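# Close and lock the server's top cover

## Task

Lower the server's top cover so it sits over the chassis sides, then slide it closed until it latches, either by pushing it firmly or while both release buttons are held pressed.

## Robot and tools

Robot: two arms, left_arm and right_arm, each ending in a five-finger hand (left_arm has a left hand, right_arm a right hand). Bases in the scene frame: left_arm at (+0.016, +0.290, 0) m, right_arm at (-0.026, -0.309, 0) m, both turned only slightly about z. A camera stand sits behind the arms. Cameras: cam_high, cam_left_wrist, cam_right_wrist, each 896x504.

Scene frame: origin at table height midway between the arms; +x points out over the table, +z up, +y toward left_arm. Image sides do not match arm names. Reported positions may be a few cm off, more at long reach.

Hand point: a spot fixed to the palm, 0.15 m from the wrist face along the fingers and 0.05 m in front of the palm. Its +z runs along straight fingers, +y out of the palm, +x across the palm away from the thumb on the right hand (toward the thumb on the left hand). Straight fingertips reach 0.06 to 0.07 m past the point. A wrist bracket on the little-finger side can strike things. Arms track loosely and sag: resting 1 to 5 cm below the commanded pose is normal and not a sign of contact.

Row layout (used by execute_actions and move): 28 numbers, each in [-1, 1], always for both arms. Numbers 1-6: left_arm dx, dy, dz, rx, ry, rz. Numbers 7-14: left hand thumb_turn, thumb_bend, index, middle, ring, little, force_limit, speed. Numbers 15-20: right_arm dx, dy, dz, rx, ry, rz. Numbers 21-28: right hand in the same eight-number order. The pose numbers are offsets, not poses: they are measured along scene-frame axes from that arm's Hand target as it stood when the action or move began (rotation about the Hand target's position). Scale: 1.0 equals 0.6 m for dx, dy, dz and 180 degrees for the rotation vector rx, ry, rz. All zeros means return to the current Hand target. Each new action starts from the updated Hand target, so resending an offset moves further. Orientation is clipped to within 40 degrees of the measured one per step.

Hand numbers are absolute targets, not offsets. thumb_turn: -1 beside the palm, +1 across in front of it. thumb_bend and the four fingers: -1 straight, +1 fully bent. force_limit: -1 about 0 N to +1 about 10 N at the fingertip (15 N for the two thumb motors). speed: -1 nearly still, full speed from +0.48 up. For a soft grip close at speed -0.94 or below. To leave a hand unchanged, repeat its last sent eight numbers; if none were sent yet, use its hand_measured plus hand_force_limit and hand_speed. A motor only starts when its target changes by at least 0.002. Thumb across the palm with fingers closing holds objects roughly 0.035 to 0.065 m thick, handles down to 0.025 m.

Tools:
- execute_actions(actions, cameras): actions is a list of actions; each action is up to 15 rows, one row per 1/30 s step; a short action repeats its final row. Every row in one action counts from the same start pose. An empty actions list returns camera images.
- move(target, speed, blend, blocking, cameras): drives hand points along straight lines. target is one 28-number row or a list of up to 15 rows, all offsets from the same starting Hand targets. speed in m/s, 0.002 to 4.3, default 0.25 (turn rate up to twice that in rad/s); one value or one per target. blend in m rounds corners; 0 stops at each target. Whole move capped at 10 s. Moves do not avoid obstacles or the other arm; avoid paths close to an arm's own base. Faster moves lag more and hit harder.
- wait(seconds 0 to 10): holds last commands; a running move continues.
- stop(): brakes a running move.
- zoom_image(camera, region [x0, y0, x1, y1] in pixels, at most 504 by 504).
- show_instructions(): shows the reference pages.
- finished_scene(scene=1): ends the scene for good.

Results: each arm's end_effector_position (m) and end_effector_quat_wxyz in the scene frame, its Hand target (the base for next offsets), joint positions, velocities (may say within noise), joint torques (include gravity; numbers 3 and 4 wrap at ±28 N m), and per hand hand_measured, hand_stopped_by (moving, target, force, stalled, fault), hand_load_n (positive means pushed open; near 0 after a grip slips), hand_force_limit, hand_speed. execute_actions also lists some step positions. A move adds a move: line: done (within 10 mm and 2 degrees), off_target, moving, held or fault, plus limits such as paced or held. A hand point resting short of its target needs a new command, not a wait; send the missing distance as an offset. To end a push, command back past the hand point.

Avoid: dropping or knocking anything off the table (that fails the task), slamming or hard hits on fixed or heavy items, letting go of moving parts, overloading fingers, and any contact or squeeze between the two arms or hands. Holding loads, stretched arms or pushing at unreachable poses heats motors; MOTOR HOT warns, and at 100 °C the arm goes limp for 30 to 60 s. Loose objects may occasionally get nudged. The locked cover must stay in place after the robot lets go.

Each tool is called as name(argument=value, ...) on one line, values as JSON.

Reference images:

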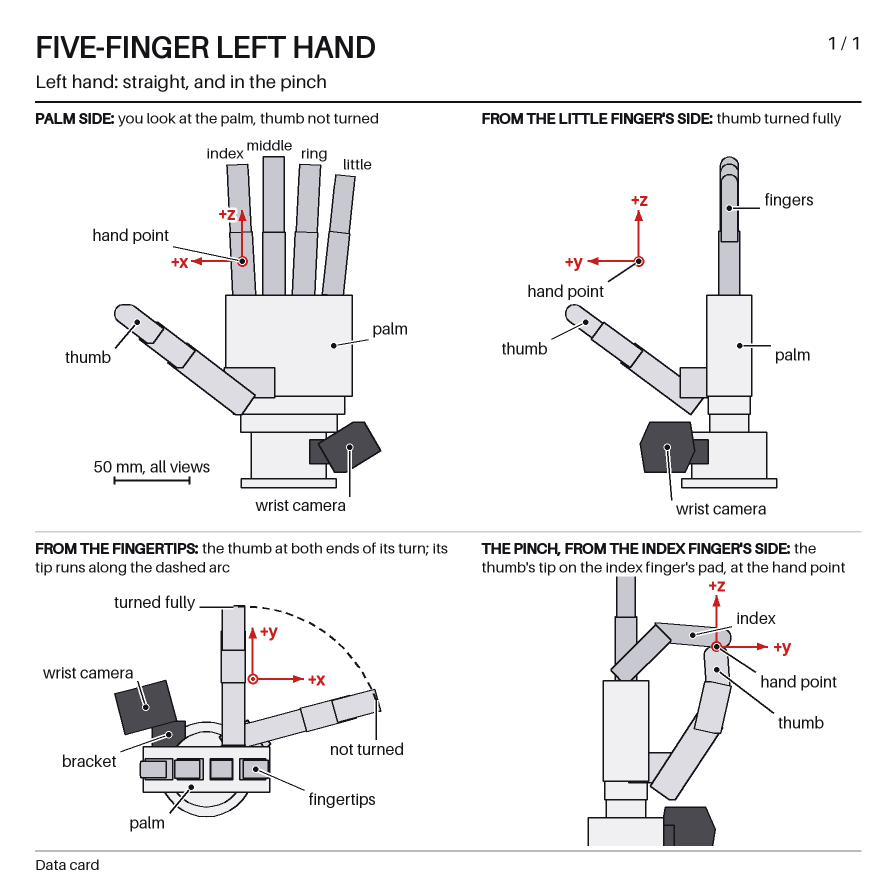

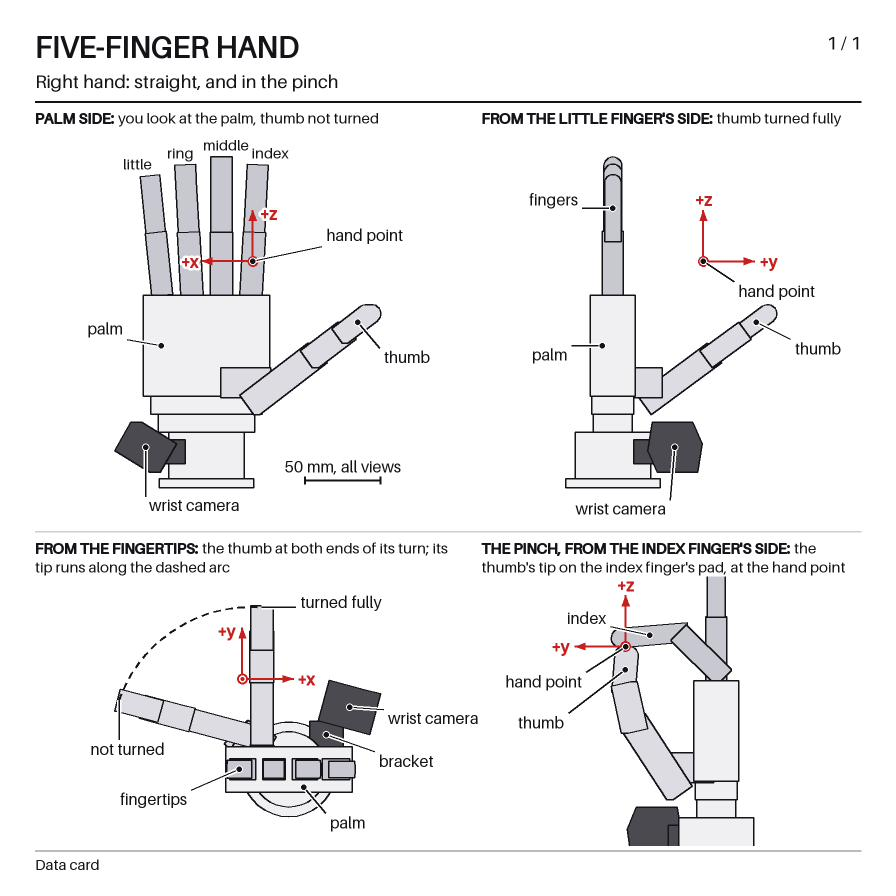

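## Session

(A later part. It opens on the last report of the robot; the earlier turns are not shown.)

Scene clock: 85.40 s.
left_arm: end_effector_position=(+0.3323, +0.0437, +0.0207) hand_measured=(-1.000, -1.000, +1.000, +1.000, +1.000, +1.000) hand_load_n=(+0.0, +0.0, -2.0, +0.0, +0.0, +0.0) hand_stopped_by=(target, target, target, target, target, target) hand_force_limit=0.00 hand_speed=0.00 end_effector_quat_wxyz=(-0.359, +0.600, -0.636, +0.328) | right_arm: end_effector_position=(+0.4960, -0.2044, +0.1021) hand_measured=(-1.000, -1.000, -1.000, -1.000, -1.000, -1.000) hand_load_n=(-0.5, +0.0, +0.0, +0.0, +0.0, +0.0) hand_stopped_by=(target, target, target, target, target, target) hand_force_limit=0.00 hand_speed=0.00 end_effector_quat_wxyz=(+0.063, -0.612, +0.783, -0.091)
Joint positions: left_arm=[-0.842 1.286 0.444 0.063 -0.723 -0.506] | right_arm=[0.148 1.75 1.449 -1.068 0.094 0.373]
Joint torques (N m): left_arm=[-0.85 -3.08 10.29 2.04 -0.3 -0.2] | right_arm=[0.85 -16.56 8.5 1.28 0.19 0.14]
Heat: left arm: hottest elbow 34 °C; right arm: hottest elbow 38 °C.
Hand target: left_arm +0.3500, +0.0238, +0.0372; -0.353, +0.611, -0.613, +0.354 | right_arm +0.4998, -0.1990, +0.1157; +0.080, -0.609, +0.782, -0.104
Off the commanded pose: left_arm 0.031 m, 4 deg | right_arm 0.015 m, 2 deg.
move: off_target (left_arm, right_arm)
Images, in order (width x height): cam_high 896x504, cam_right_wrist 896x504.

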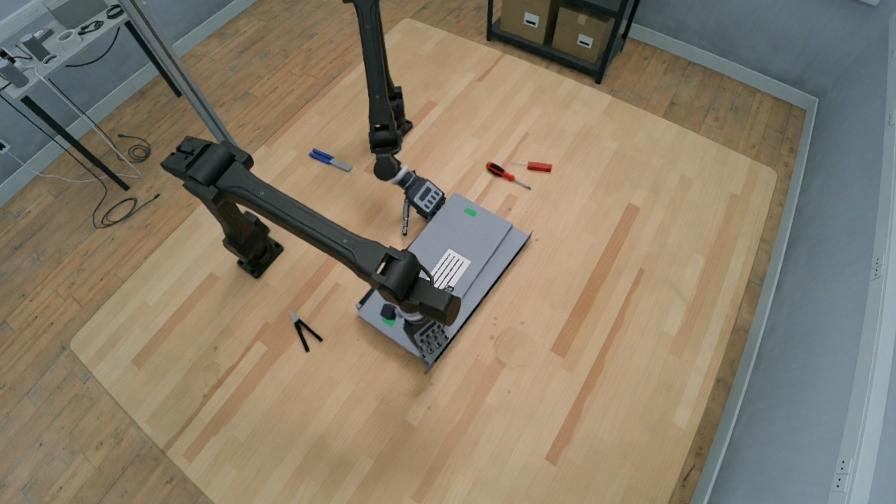

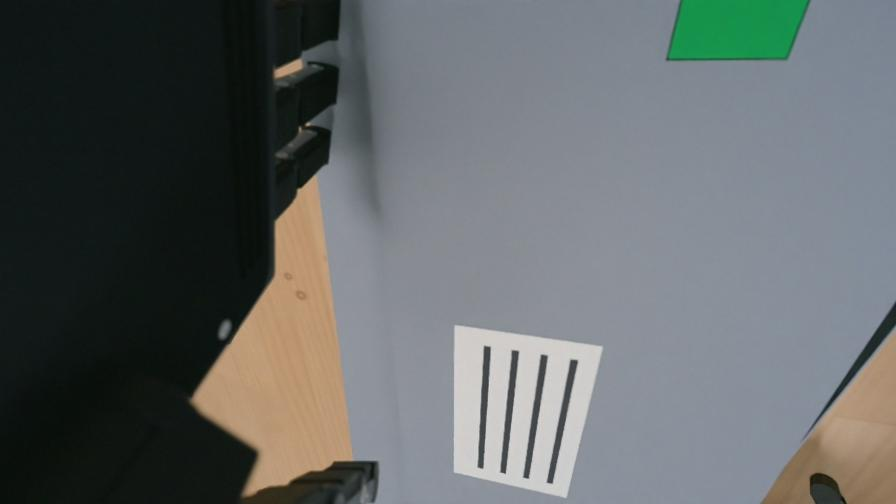

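move(target=[0,0,0.0,0,0,0,-1,-1,1,1,1,1,0,0, -0.08,0.012,-0.005,0,0,0,-1,-1,-1,-1,-1,-1,0,0], speed=0.08, cameras=["all"])

zoom_image(camera="cam_high", region=[340, 250, 480, 390])

Scene clock: 88.23 s.
left_arm: end_effector_position=(+0.3323, +0.0437, +0.0207) hand_measured=(-1.000, -1.000, +1.000, +1.000, +1.000, +1.000) hand_load_n=(+0.0, +0.0, -1.5, +0.0, +0.0, +0.0) hand_stopped_by=(target, target, target, target, target, target) hand_force_limit=0.00 hand_speed=0.00 end_effector_quat_wxyz=(-0.359, +0.600, -0.636, +0.328) | right_arm: end_effector_position=(+0.4550, -0.1989, +0.1082) hand_measured=(-1.000, -1.000, -1.000, -1.000, -1.000, -1.000) hand_load_n=(+0.0, +0.0, +0.0, +0.5, +0.0, +0.0) hand_stopped_by=(target, target, target, target, target, target) hand_force_limit=0.00 hand_speed=0.00 end_effector_quat_wxyz=(+0.073, -0.605, +0.786, -0.102)
Joint positions: left_arm=[-0.842 1.286 0.444 0.063 -0.723 -0.506] | right_arm=[0.174 1.627 1.305 -1.022 0.111 0.41]
Joint torques (N m): left_arm=[-0.56 -3.08 10.28 1.94 -0.3 -0.23] | right_arm=[0.97 -14.1 7.82 0.98 0.05 0.12]
Heat: left arm: hottest elbow 34 °C; right arm: hottest elbow 38 °C.
Hand target: left_arm +0.3500, +0.0238, +0.0372; -0.353, +0.611, -0.613, +0.354 | right_arm +0.4518, -0.1918, +0.1127; +0.080, -0.609, +0.782, -0.104
Off the commanded pose: left_arm 0.031 m, 4 deg | right_arm 0.009 m, 1 deg.
move: off_target (left_arm)

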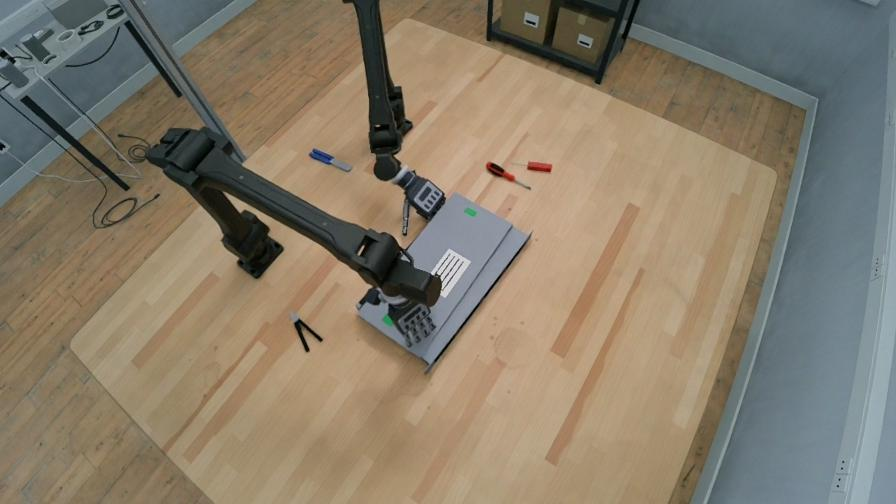

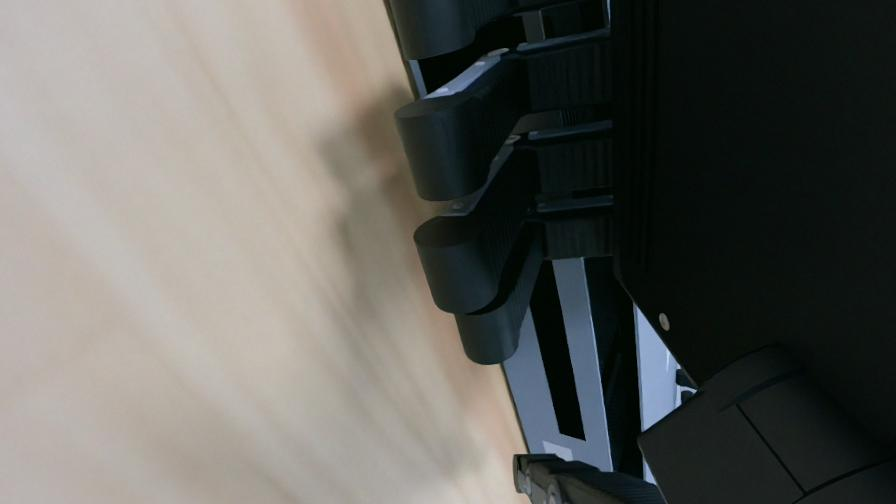

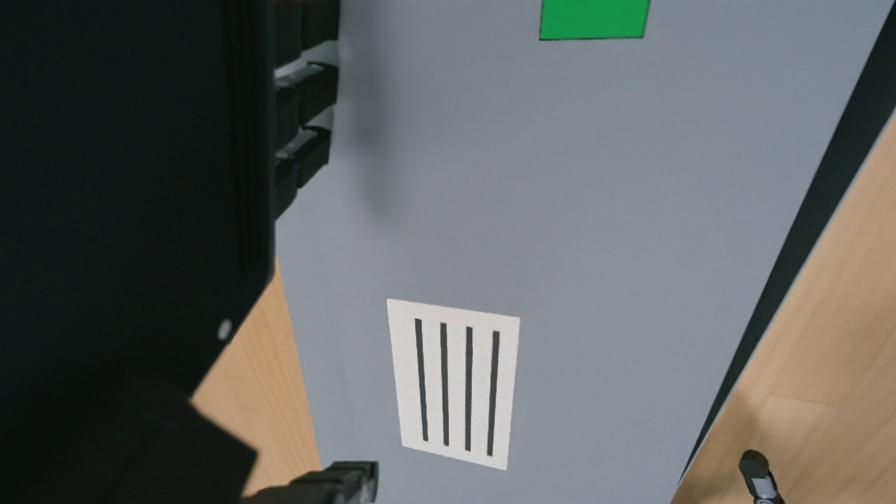

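Scaled by 3.600.

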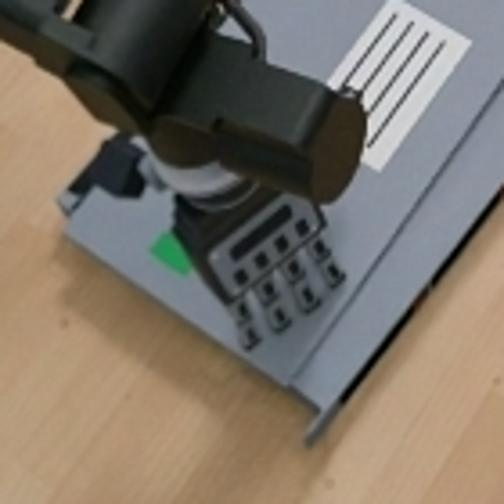

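move(target=[[0,0,0.0,0,0,0,-1,-1,1,1,1,1,0,0, 0,0,-0.05,0,0,0,-1,-1,-1,-1,-1,-1,0,0],[0,0,0.0,0,0,0,-1,-1,1,1,1,1,0,0, -0.06,0.01,-0.05,0,0,0,-1,-1,-1,-1,-1,-1,0,0]], speed=0.08, cameras=["cam_high","cam_right_wrist"])

zoom_image(camera="cam_high", region=[340, 250, 480, 390])

Scene clock: 91.77 s.
left_arm: end_effector_position=(+0.3316, +0.0422, +0.0204) hand_measured=(-1.000, -1.000, +1.000, +1.000, +1.000, +1.000) hand_load_n=(-0.5, +0.0, -0.5, +0.0, +0.0, +0.0) hand_stopped_by=(target, target, target, target, target, target) hand_force_limit=0.00 hand_speed=0.00 end_effector_quat_wxyz=(-0.356, +0.602, -0.634, +0.330) | right_arm: end_effector_position=(+0.4392, -0.1945, +0.1003) hand_measured=(-1.000, -1.000, -1.000, -1.000, -1.000, -1.000) hand_load_n=(+0.0, +0.0, +0.0, +1.0, +0.0, +0.0) hand_stopped_by=(target, target, target, target, target, target) hand_force_limit=0.00 hand_speed=0.00 end_effector_quat_wxyz=(+0.105, -0.596, +0.786, -0.124)
Joint positions: left_arm=[-0.846 1.287 0.444 0.063 -0.723 -0.517] | right_arm=[0.193 1.546 1.179 -0.902 0.126 0.437]
Joint torques (N m): left_arm=[-0.5 -3.02 10.33 2.04 -0.31 -0.09] | right_arm=[1.67 -11.16 5.83 0.25 -0.32 0.09]
Heat: left arm: hottest elbow 34 °C; right arm: hottest elbow 38 °C.
Hand target: left_arm +0.3500, +0.0238, +0.0372; -0.353, +0.611, -0.613, +0.354 | right_arm +0.4158, -0.1858, +0.0827; +0.080, -0.609, +0.782, -0.104
Off the commanded pose: left_arm 0.031 m, 4 deg | right_arm 0.031 m, 4 deg.
move: off_target (left_arm, right_arm)
Images, in order (width x height): cam_high 896x504, cam_right_wrist 896x504.

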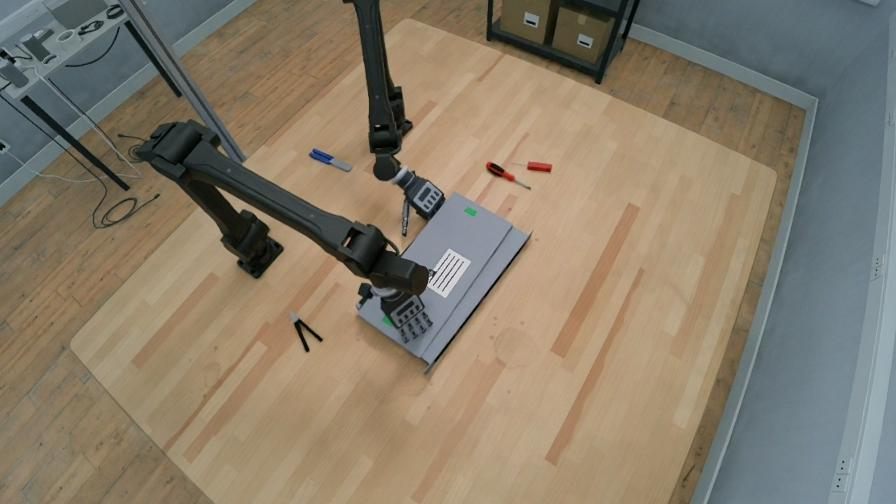

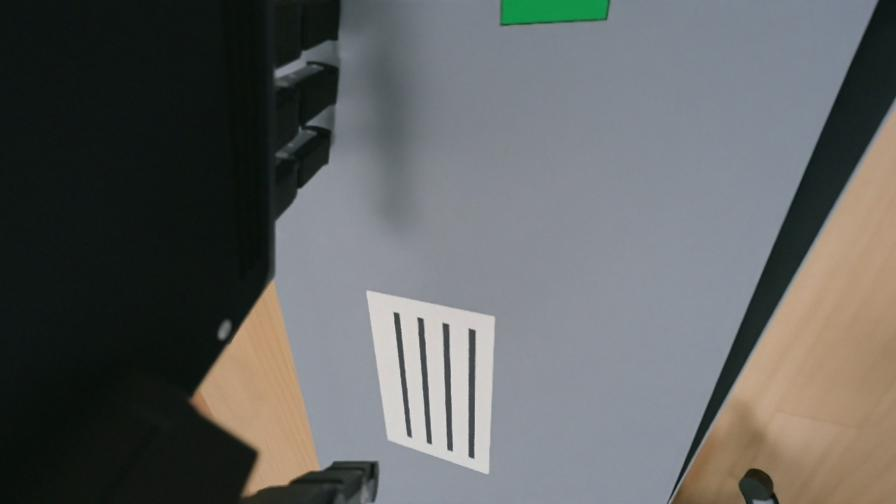

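Scaled by 3.600.

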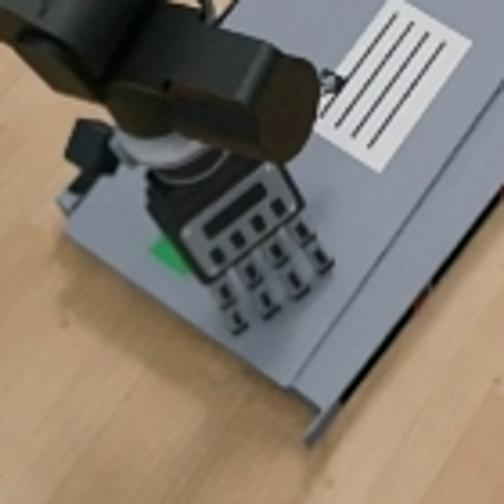

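move(target=[[0,0,0.0,0,0,0,-1,-1,1,1,1,1,0,0, 0,0,0.117,0,0,0.03,-1,-1,-1,-1,-1,-1,0,0],[0,0,0.0,0,0,0,-1,-1,1,1,1,1,0,0, 0.165,-0.025,0.117,0,0,0.064,-1,-1,-1,-1,-1,-1,0,0],[0,0,0.0,0,0,0,-1,-1,1,1,1,1,0,0, 0.160,-0.025,0.05,0,0,0.064,-1,-1,-1,-1,-1,-1,0,0]], speed=0.12, cameras=["cam_high","cam_right_wrist"])

zoom_image(camera="cam_high", region=[380, 290, 480, 390])

Scene clock: 98.37 s.
left_arm: end_effector_position=(+0.3316, +0.0422, +0.0204) hand_measured=(-1.000, -1.000, +1.000, +1.000, +1.000, +1.000) hand_load_n=(+0.0, +0.0, -1.0, +0.0, +0.0, +0.0) hand_stopped_by=(target, target, target, target, target, target) hand_force_limit=0.00 hand_speed=0.00 end_effector_quat_wxyz=(-0.356, +0.602, -0.634, +0.330) | right_arm: end_effector_position=(+0.5056, -0.2013, +0.1119) hand_measured=(-1.000, -1.000, -1.000, -1.000, -1.000, -1.000) hand_load_n=(+0.0, +0.0, +0.0, +0.0, +0.0, +0.0) hand_stopped_by=(target, target, target, target, target, target) hand_force_limit=0.00 hand_speed=0.00 end_effector_quat_wxyz=(-0.082, +0.681, -0.722, +0.089)
Joint positions: left_arm=[-0.846 1.287 0.444 0.063 -0.723 -0.517] | right_arm=[0.151 1.765 1.495 -1.063 0.05 0.195]
Joint torques (N m): left_arm=[-0.5 -3.19 10.3 2.02 -0.31 -0.09] | right_arm=[-0.09 -14.62 9.13 1.5 -0.12 -0.04]
Heat: left arm: hottest elbow 34 °C; right arm: hottest elbow 38 °C.
Hand target: left_arm +0.3500, +0.0238, +0.0372; -0.353, +0.611, -0.613, +0.354 | right_arm +0.5118, -0.2008, +0.1127; -0.090, +0.684, -0.717, +0.095
Off the commanded pose: left_arm 0.031 m, 4 deg | right_arm 0.006 m, 1 deg.
move: off_target (left_arm)
Images, in order (width x height): cam_high 896x504, cam_right_wrist 896x504.

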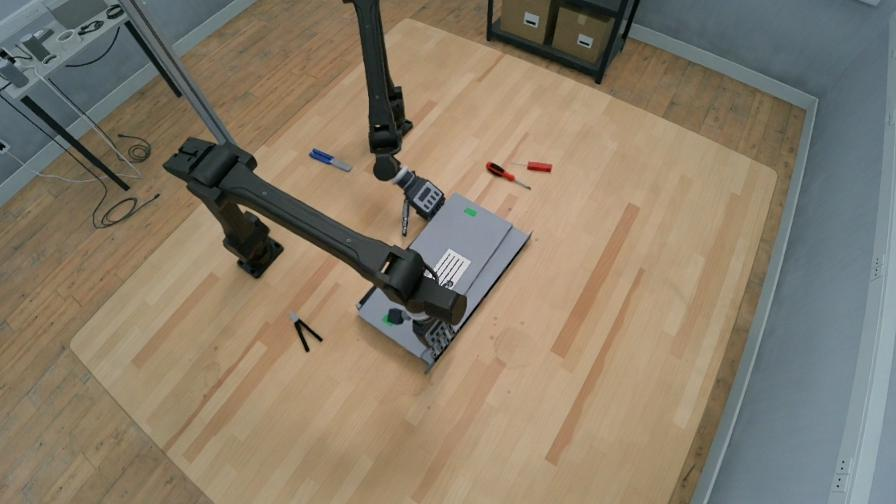

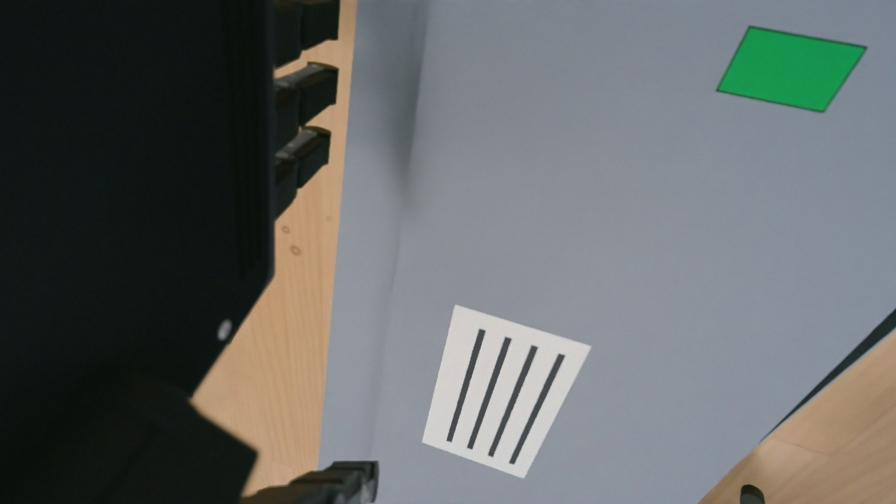

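Scaled by 5.040.

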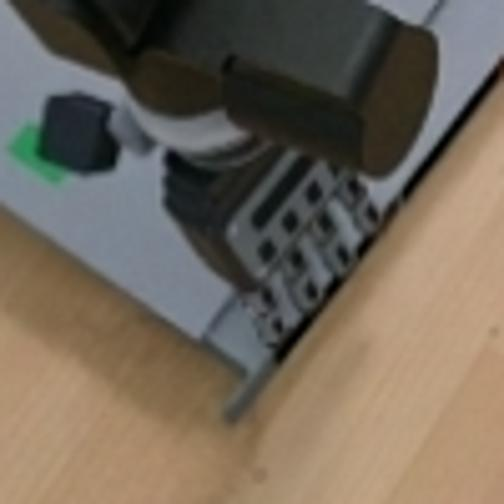

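move(target=[[0,0,0.0,0,0,0,-1,-1,1,1,1,1,0,0, -0.02,0,-0.05,0,0,0,-1,-1,-1,-1,-1,-1,0,0]], speed=0.06, cameras=["cam_high","cam_right_wrist"])

zoom_image(camera="cam_high", region=[380, 290, 480, 390])

Scene clock: 100.23 s.
left_arm: end_effector_position=(+0.3316, +0.0422, +0.0204) hand_measured=(-1.000, -1.000, +1.000, +1.000, +1.000, +1.000) hand_load_n=(+0.0, +0.0, -1.0, +0.0, +0.0, +0.0) hand_stopped_by=(target, target, target, target, target, target) hand_force_limit=0.00 hand_speed=0.00 end_effector_quat_wxyz=(-0.356, +0.602, -0.634, +0.330) | right_arm: end_effector_position=(+0.5074, -0.2027, +0.0860) hand_measured=(-1.000, -1.000, -1.000, -1.000, -1.000, -1.000) hand_load_n=(+0.0, +0.0, +0.0, +0.0, +0.0, +0.0) hand_stopped_by=(target, target, target, target, target, target) hand_force_limit=0.00 hand_speed=0.00 end_effector_quat_wxyz=(-0.095, +0.681, -0.719, +0.102)
Joint positions: left_arm=[-0.846 1.287 0.444 0.063 -0.723 -0.517] | right_arm=[0.151 1.765 1.423 -0.954 0.056 0.187]
Joint torques (N m): left_arm=[-0.62 -3.31 10.3 2.03 -0.3 -0.11] | right_arm=[0.15 -14.8 7.49 0.72 -0.09 0]
Heat: left arm: hottest elbow 34 °C; right arm: hottest elbow 37 °C.
Hand target: left_arm +0.3500, +0.0238, +0.0372; -0.353, +0.611, -0.613, +0.354 | right_arm +0.4998, -0.2008, +0.0827; -0.090, +0.684, -0.717, +0.095
Off the commanded pose: left_arm 0.031 m, 4 deg | right_arm 0.008 m, 1 deg.
move: off_target (left_arm)
Images, in order (width x height): cam_high 896x504, cam_right_wrist 896x504.

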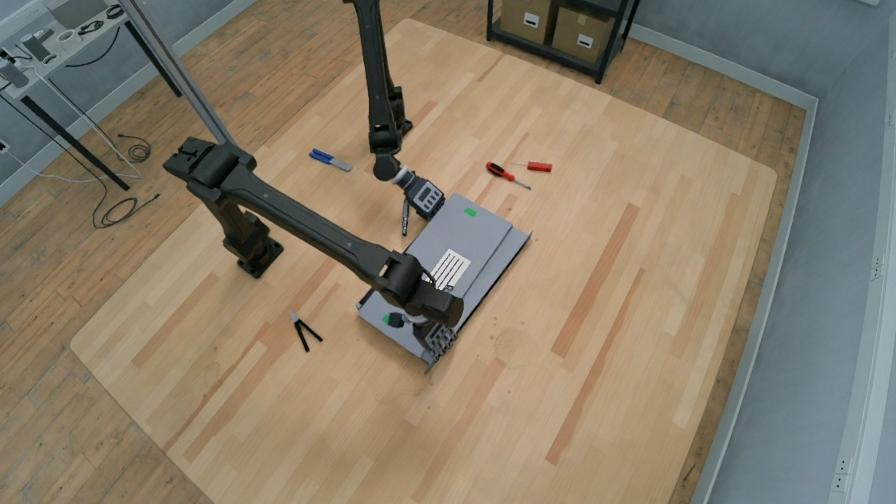

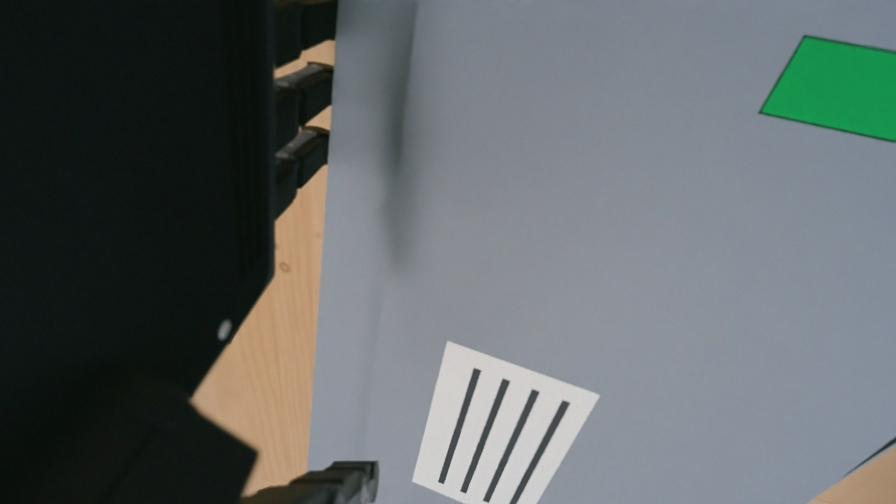

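Scaled by 5.040.

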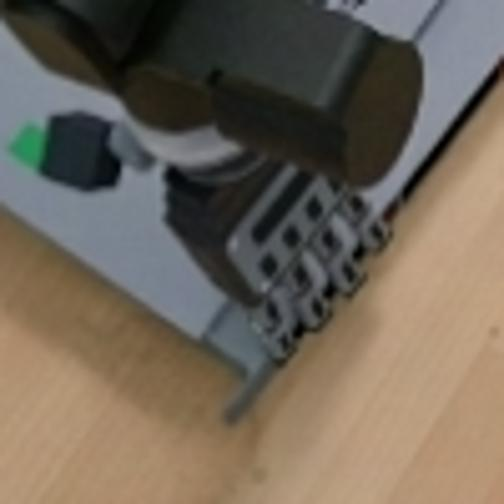

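move(target=[[0,0,0.0,0,0,0,-1,-1,1,1,1,1,0,0, 0.015,0,0.045,0,0,0,-1,-1,-1,-1,-1,-1,0,0],[0,0,0.0,0,0,0,-1,-1,1,1,1,1,0,0, -0.02,0,0.045,0,0,0,-1,-1,-1,-1,-1,-1,0,0],[0,0,0.0,0,0,0,-1,-1,1,1,1,1,0,0, -0.026,0,0.0,0,0,0,-1,-1,-1,-1,-1,-1,0,0]], speed=0.06, cameras=["cam_high","cam_right_wrist"])

zoom_image(camera="cam_high", region=[380, 290, 480, 390])

Scene clock: 104.27 s.
left_arm: end_effector_position=(+0.3316, +0.0422, +0.0204) hand_measured=(-1.000, -1.000, +1.000, +1.000, +1.000, +1.000) hand_load_n=(+0.0, +0.0, -1.0, +0.0, +0.0, +0.0) hand_stopped_by=(target, target, target, target, target, target) hand_force_limit=0.00 hand_speed=0.00 end_effector_quat_wxyz=(-0.356, +0.602, -0.634, +0.330) | right_arm: end_effector_position=(+0.4887, -0.2038, +0.0967) hand_measured=(-1.000, -1.000, -1.000, -1.000, -1.000, -1.000) hand_load_n=(+0.0, +0.0, +0.0, +0.0, +0.0, +0.0) hand_stopped_by=(target, target, target, target, target, target) hand_force_limit=0.00 hand_speed=0.00 end_effector_quat_wxyz=(-0.097, +0.679, -0.721, +0.099)
Joint positions: left_arm=[-0.846 1.287 0.444 0.063 -0.723 -0.517] | right_arm=[0.151 1.71 1.377 -0.963 0.05 0.193]
Joint torques (N m): left_arm=[-0.44 -3.19 10.28 2.06 -0.31 -0.09] | right_arm=[0.5 -12.92 6.98 1.44 -0.05 0.06]
Heat: left arm: hottest elbow 34 °C; right arm: hottest elbow 37 °C.
Hand target: left_arm +0.3500, +0.0238, +0.0372; -0.353, +0.611, -0.613, +0.354 | right_arm +0.4842, -0.2008, +0.0827; -0.090, +0.684, -0.717, +0.095
Off the commanded pose: left_arm 0.031 m, 4 deg | right_arm 0.015 m, 1 deg.
move: off_target (left_arm, right_arm)
Images, in order (width x height): cam_high 896x504, cam_right_wrist 896x504.

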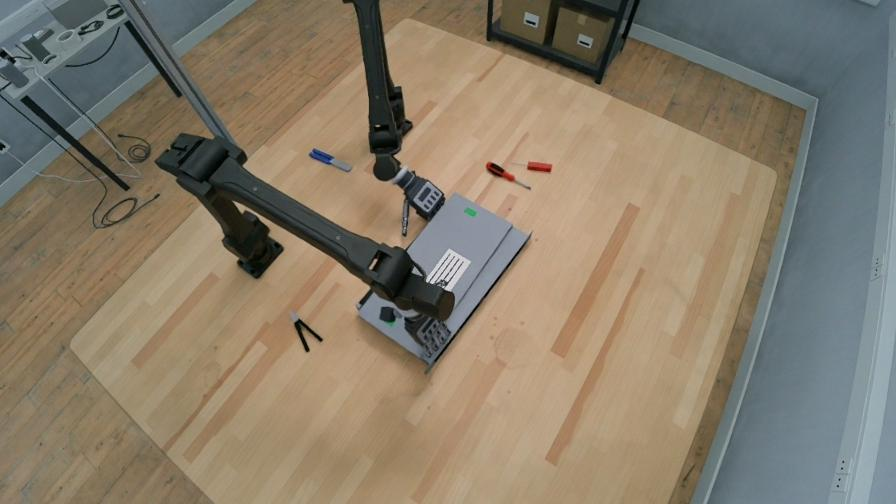

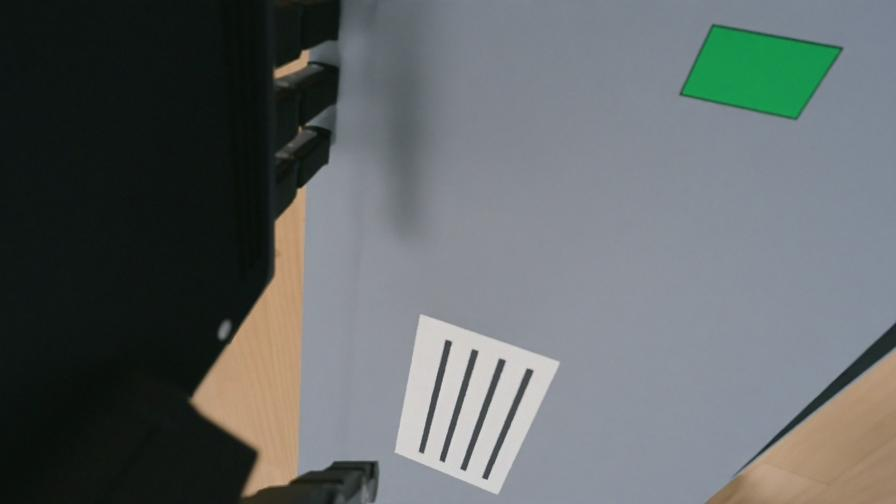

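Scaled by 5.040.

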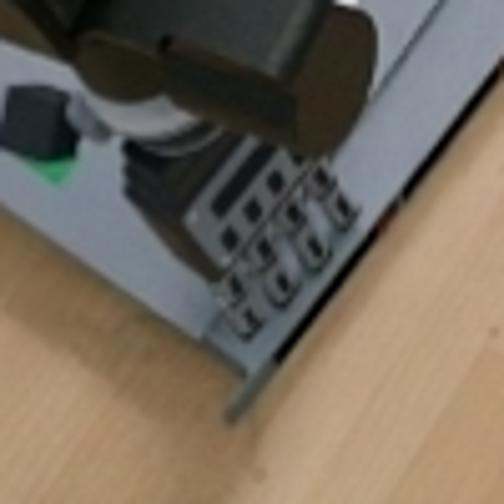

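move(target=[[0,0,0.0,0,0,0,-1,-1,1,1,1,1,0,0, -0.03,0.004,-0.02,0,0,0,-1,-1,-1,-1,-1,-1,0,0],[0,0,0.0,0,0,0,-1,-1,1,1,1,1,0,0, -0.07,0.01,-0.02,0,0,0,-1,-1,-1,-1,-1,-1,0,0]], speed=0.06, cameras=["cam_high","cam_right_wrist"])

zoom_image(camera="cam_high", region=[340, 250, 480, 390])

Scene clock: 107.53 s.
left_arm: end_effector_position=(+0.3316, +0.0422, +0.0204) hand_measured=(-1.000, -1.000, +1.000, +1.000, +1.000, +1.000) hand_load_n=(+0.0, +0.0, -1.0, +0.0, +0.0, +0.0) hand_stopped_by=(target, target, target, target, target, target) hand_force_limit=0.00 hand_speed=0.00 end_effector_quat_wxyz=(-0.356, +0.602, -0.634, +0.330) | right_arm: end_effector_position=(+0.4711, -0.2023, +0.0913) hand_measured=(-1.000, -1.000, -1.000, -1.000, -1.000, -1.000) hand_load_n=(-0.5, +0.0, +0.0, +0.5, +0.5, +0.0) hand_stopped_by=(target, target, target, target, target, target) hand_force_limit=0.00 hand_speed=0.00 end_effector_quat_wxyz=(-0.120, +0.677, -0.715, +0.124)
Joint positions: left_arm=[-0.846 1.287 0.444 0.063 -0.723 -0.517] | right_arm=[0.165 1.63 1.254 -0.855 0.067 0.198]
Joint torques (N m): left_arm=[-0.67 -3.08 10.35 1.99 -0.32 -0.09] | right_arm=[1.49 -12.34 5.33 -0.2 -0.18 0.17]
Heat: left arm: hottest elbow 34 °C; right arm: hottest elbow 37 °C.
Hand target: left_arm +0.3500, +0.0238, +0.0372; -0.353, +0.611, -0.613, +0.354 | right_arm +0.4422, -0.1948, +0.0707; -0.090, +0.684, -0.717, +0.095
Off the commanded pose: left_arm 0.031 m, 4 deg | right_arm 0.036 m, 5 deg.
move: off_target (left_arm, right_arm)
Images, in order (width x height): cam_high 896x504, cam_right_wrist 896x504.

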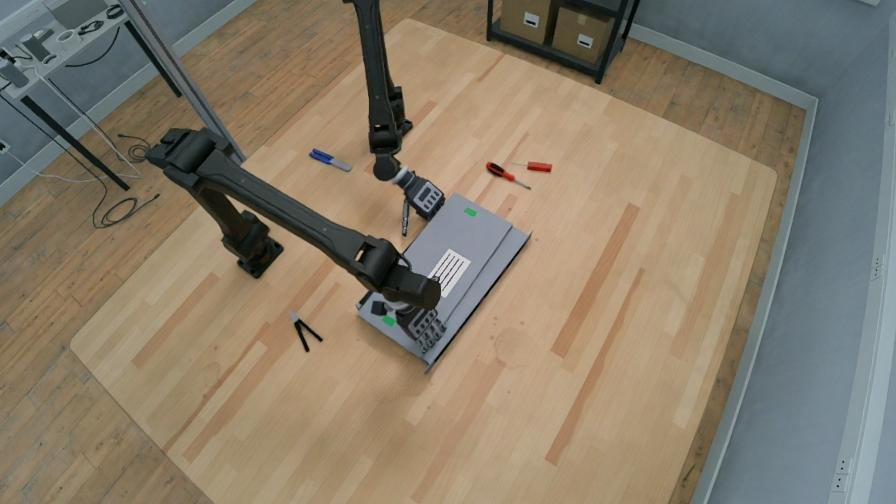

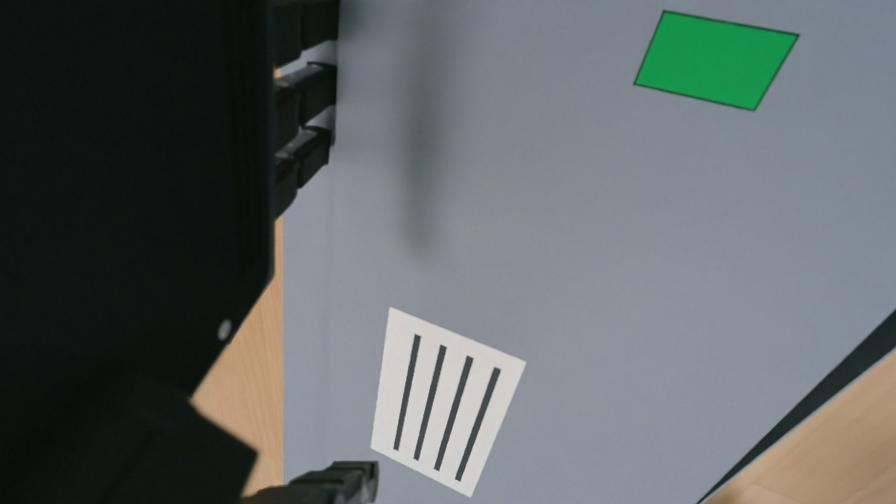

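Scaled by 3.600.

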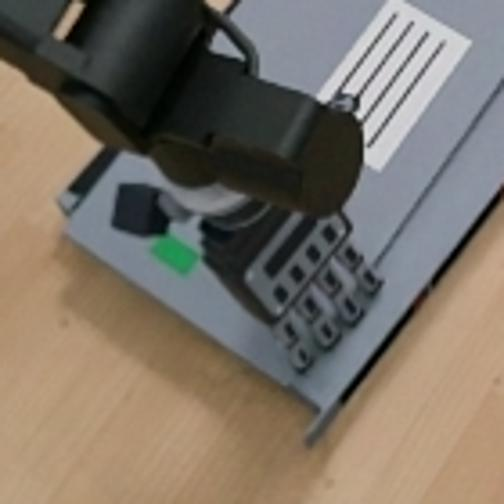

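move(target=[[-0.05,0,0.0,0,0,0,-1,-1,1,1,1,1,0,0, -0.02,0.004,-0.01,0,0,0,-1,-1,-1,-1,-1,-1,0,0]], speed=0.06, cameras=["all"])

zoom_image(camera="cam_high", region=[340, 180, 540, 380])

Scene clock: 110.07 s.
left_arm: end_effector_position=(+0.3159, +0.0297, +0.0241) hand_measured=(-1.000, -1.000, +1.000, +1.000, +1.000, +1.000) hand_load_n=(+0.0, +0.0, +0.0, +0.0, +0.0, +0.0) hand_stopped_by=(target, target, target, target, target, target) hand_force_limit=0.00 hand_speed=0.00 end_effector_quat_wxyz=(-0.355, +0.607, -0.625, +0.340) | right_arm: end_effector_position=(+0.4644, -0.2028, +0.0896) hand_measured=(-1.000, -1.000, -1.000, -1.000, -1.000, -1.000) hand_load_n=(+0.0, +0.0, +0.0, +0.5, +1.0, -0.5) hand_stopped_by=(target, target, target, target, target, target) hand_force_limit=0.00 hand_speed=0.00 end_effector_quat_wxyz=(-0.125, +0.675, -0.715, +0.130)
Joint positions: left_arm=[-0.916 1.273 0.444 0.02 -0.775 -0.598] | right_arm=[0.168 1.606 1.217 -0.827 0.073 0.203]
Joint torques (N m): left_arm=[-1.08 -5.95 7.38 0.99 -0.58 0.01] | right_arm=[1.9 -11.69 4.78 -0.51 -0.36 0.22]
Heat: left arm: hottest elbow 34 °C; right arm: hottest elbow 37 °C.
Hand target: left_arm +0.3200, +0.0238, +0.0372; -0.353, +0.611, -0.613, +0.354 | right_arm +0.4302, -0.1924, +0.0647; -0.090, +0.684, -0.717, +0.095
Off the commanded pose: left_arm 0.015 m, 2 deg | right_arm 0.044 m, 6 deg.
move: off_target (left_arm, right_arm)

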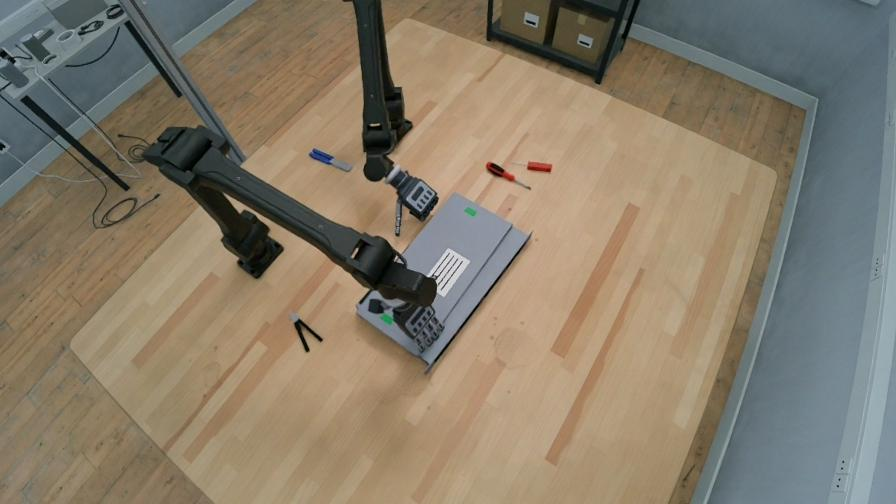

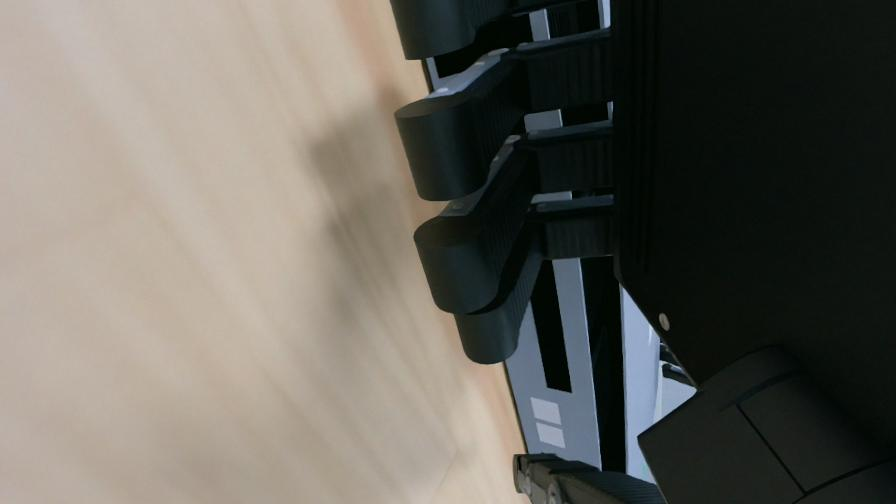

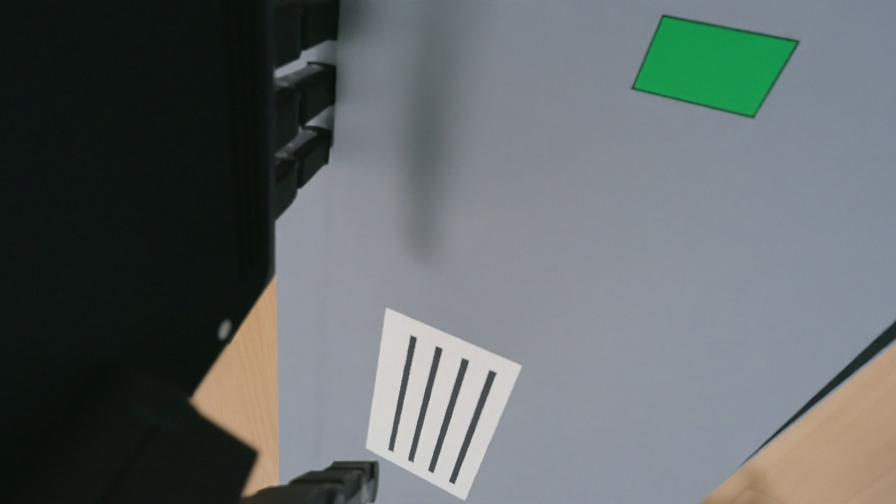

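Scaled by 2.520.

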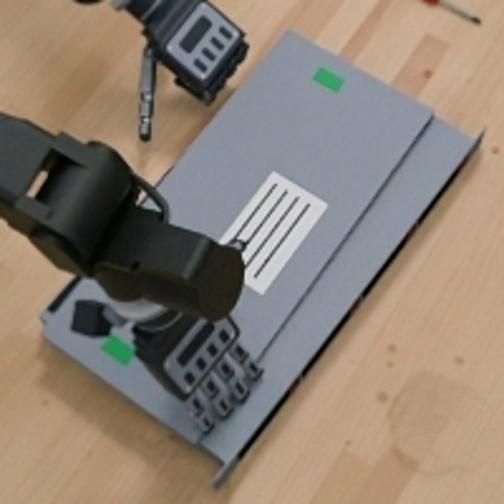

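move(target=[[0,0,0.0,0,0,0,-1,-1,1,1,1,1,0,0, -0.05,0.008,0,0,0,0,-1,-1,-1,-1,-1,-1,0,0]], speed=0.06, cameras=["cam_high","cam_right_wrist"])

zoom_image(camera="cam_high", region=[340, 180, 540, 380])

Scene clock: 112.00 s.
left_arm: end_effector_position=(+0.3159, +0.0297, +0.0241) hand_measured=(-1.000, -1.000, +1.000, +1.000, +1.000, +1.000) hand_load_n=(+0.0, +0.0, +0.0, +0.0, +0.0, +0.0) hand_stopped_by=(target, target, target, target, target, target) hand_force_limit=0.00 hand_speed=0.00 end_effector_quat_wxyz=(-0.355, +0.607, -0.625, +0.340) | right_arm: end_effector_position=(+0.4352, -0.2010, +0.0862) hand_measured=(-1.000, -1.000, -1.000, -1.000, -1.000, -1.000) hand_load_n=(+0.0, +0.0, +0.0, +0.5, +0.5, +0.0) hand_stopped_by=(target, target, target, target, target, target) hand_force_limit=0.00 hand_speed=0.00 end_effector_quat_wxyz=(-0.121, +0.665, -0.726, +0.129)
Joint positions: left_arm=[-0.916 1.273 0.444 0.02 -0.775 -0.598] | right_arm=[0.182 1.541 1.131 -0.815 0.085 0.245]
Joint torques (N m): left_arm=[-1.08 -6.01 7.42 1.02 -0.58 -0.02] | right_arm=[2.67 -11.05 4.93 -0.43 -0.65 0.07]
Heat: left arm: hottest elbow 34 °C; right arm: hottest elbow 36 °C.
Hand target: left_arm +0.3200, +0.0238, +0.0372; -0.353, +0.611, -0.613, +0.354 | right_arm +0.4002, -0.1876, +0.0647; +0.090, -0.684, +0.717, -0.095
Off the commanded pose: left_arm 0.015 m, 2 deg | right_arm 0.043 m, 6 deg.
move: off_target (left_arm, right_arm)
Images, in order (width x height): cam_high 896x504, cam_right_wrist 896x504.

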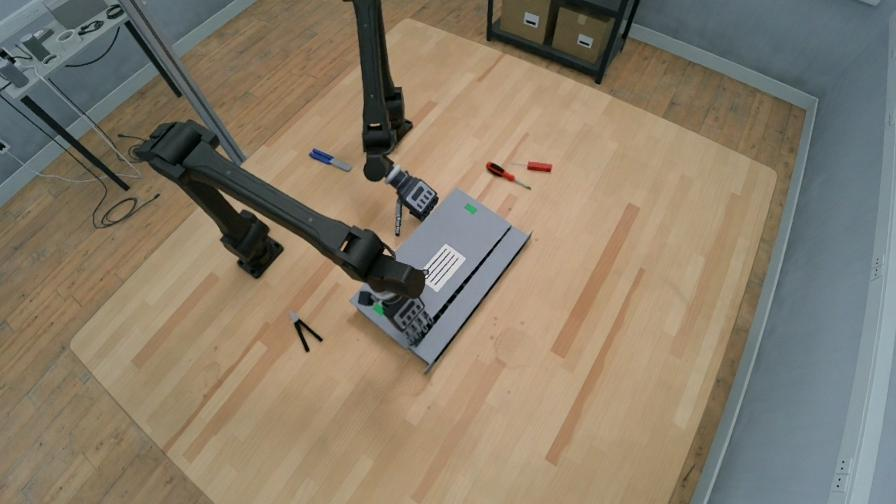

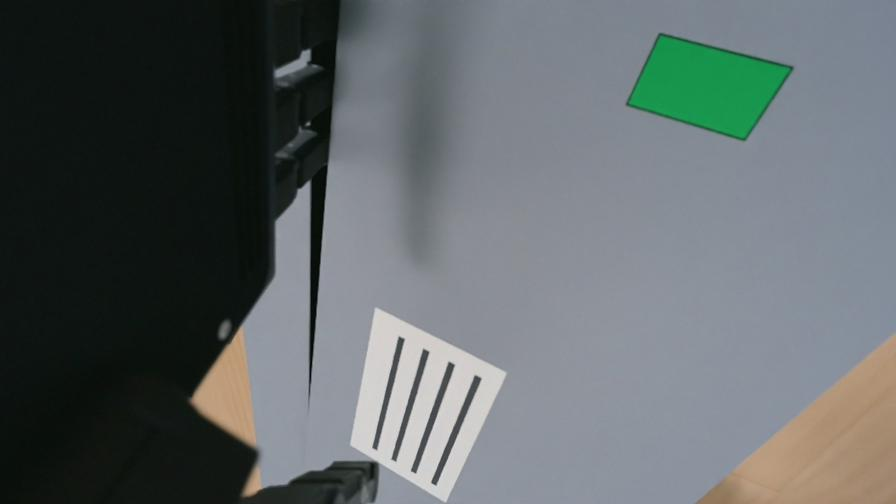

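Scaled by 2.520.

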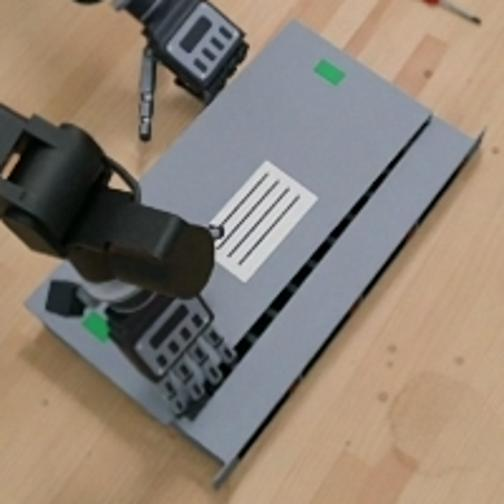

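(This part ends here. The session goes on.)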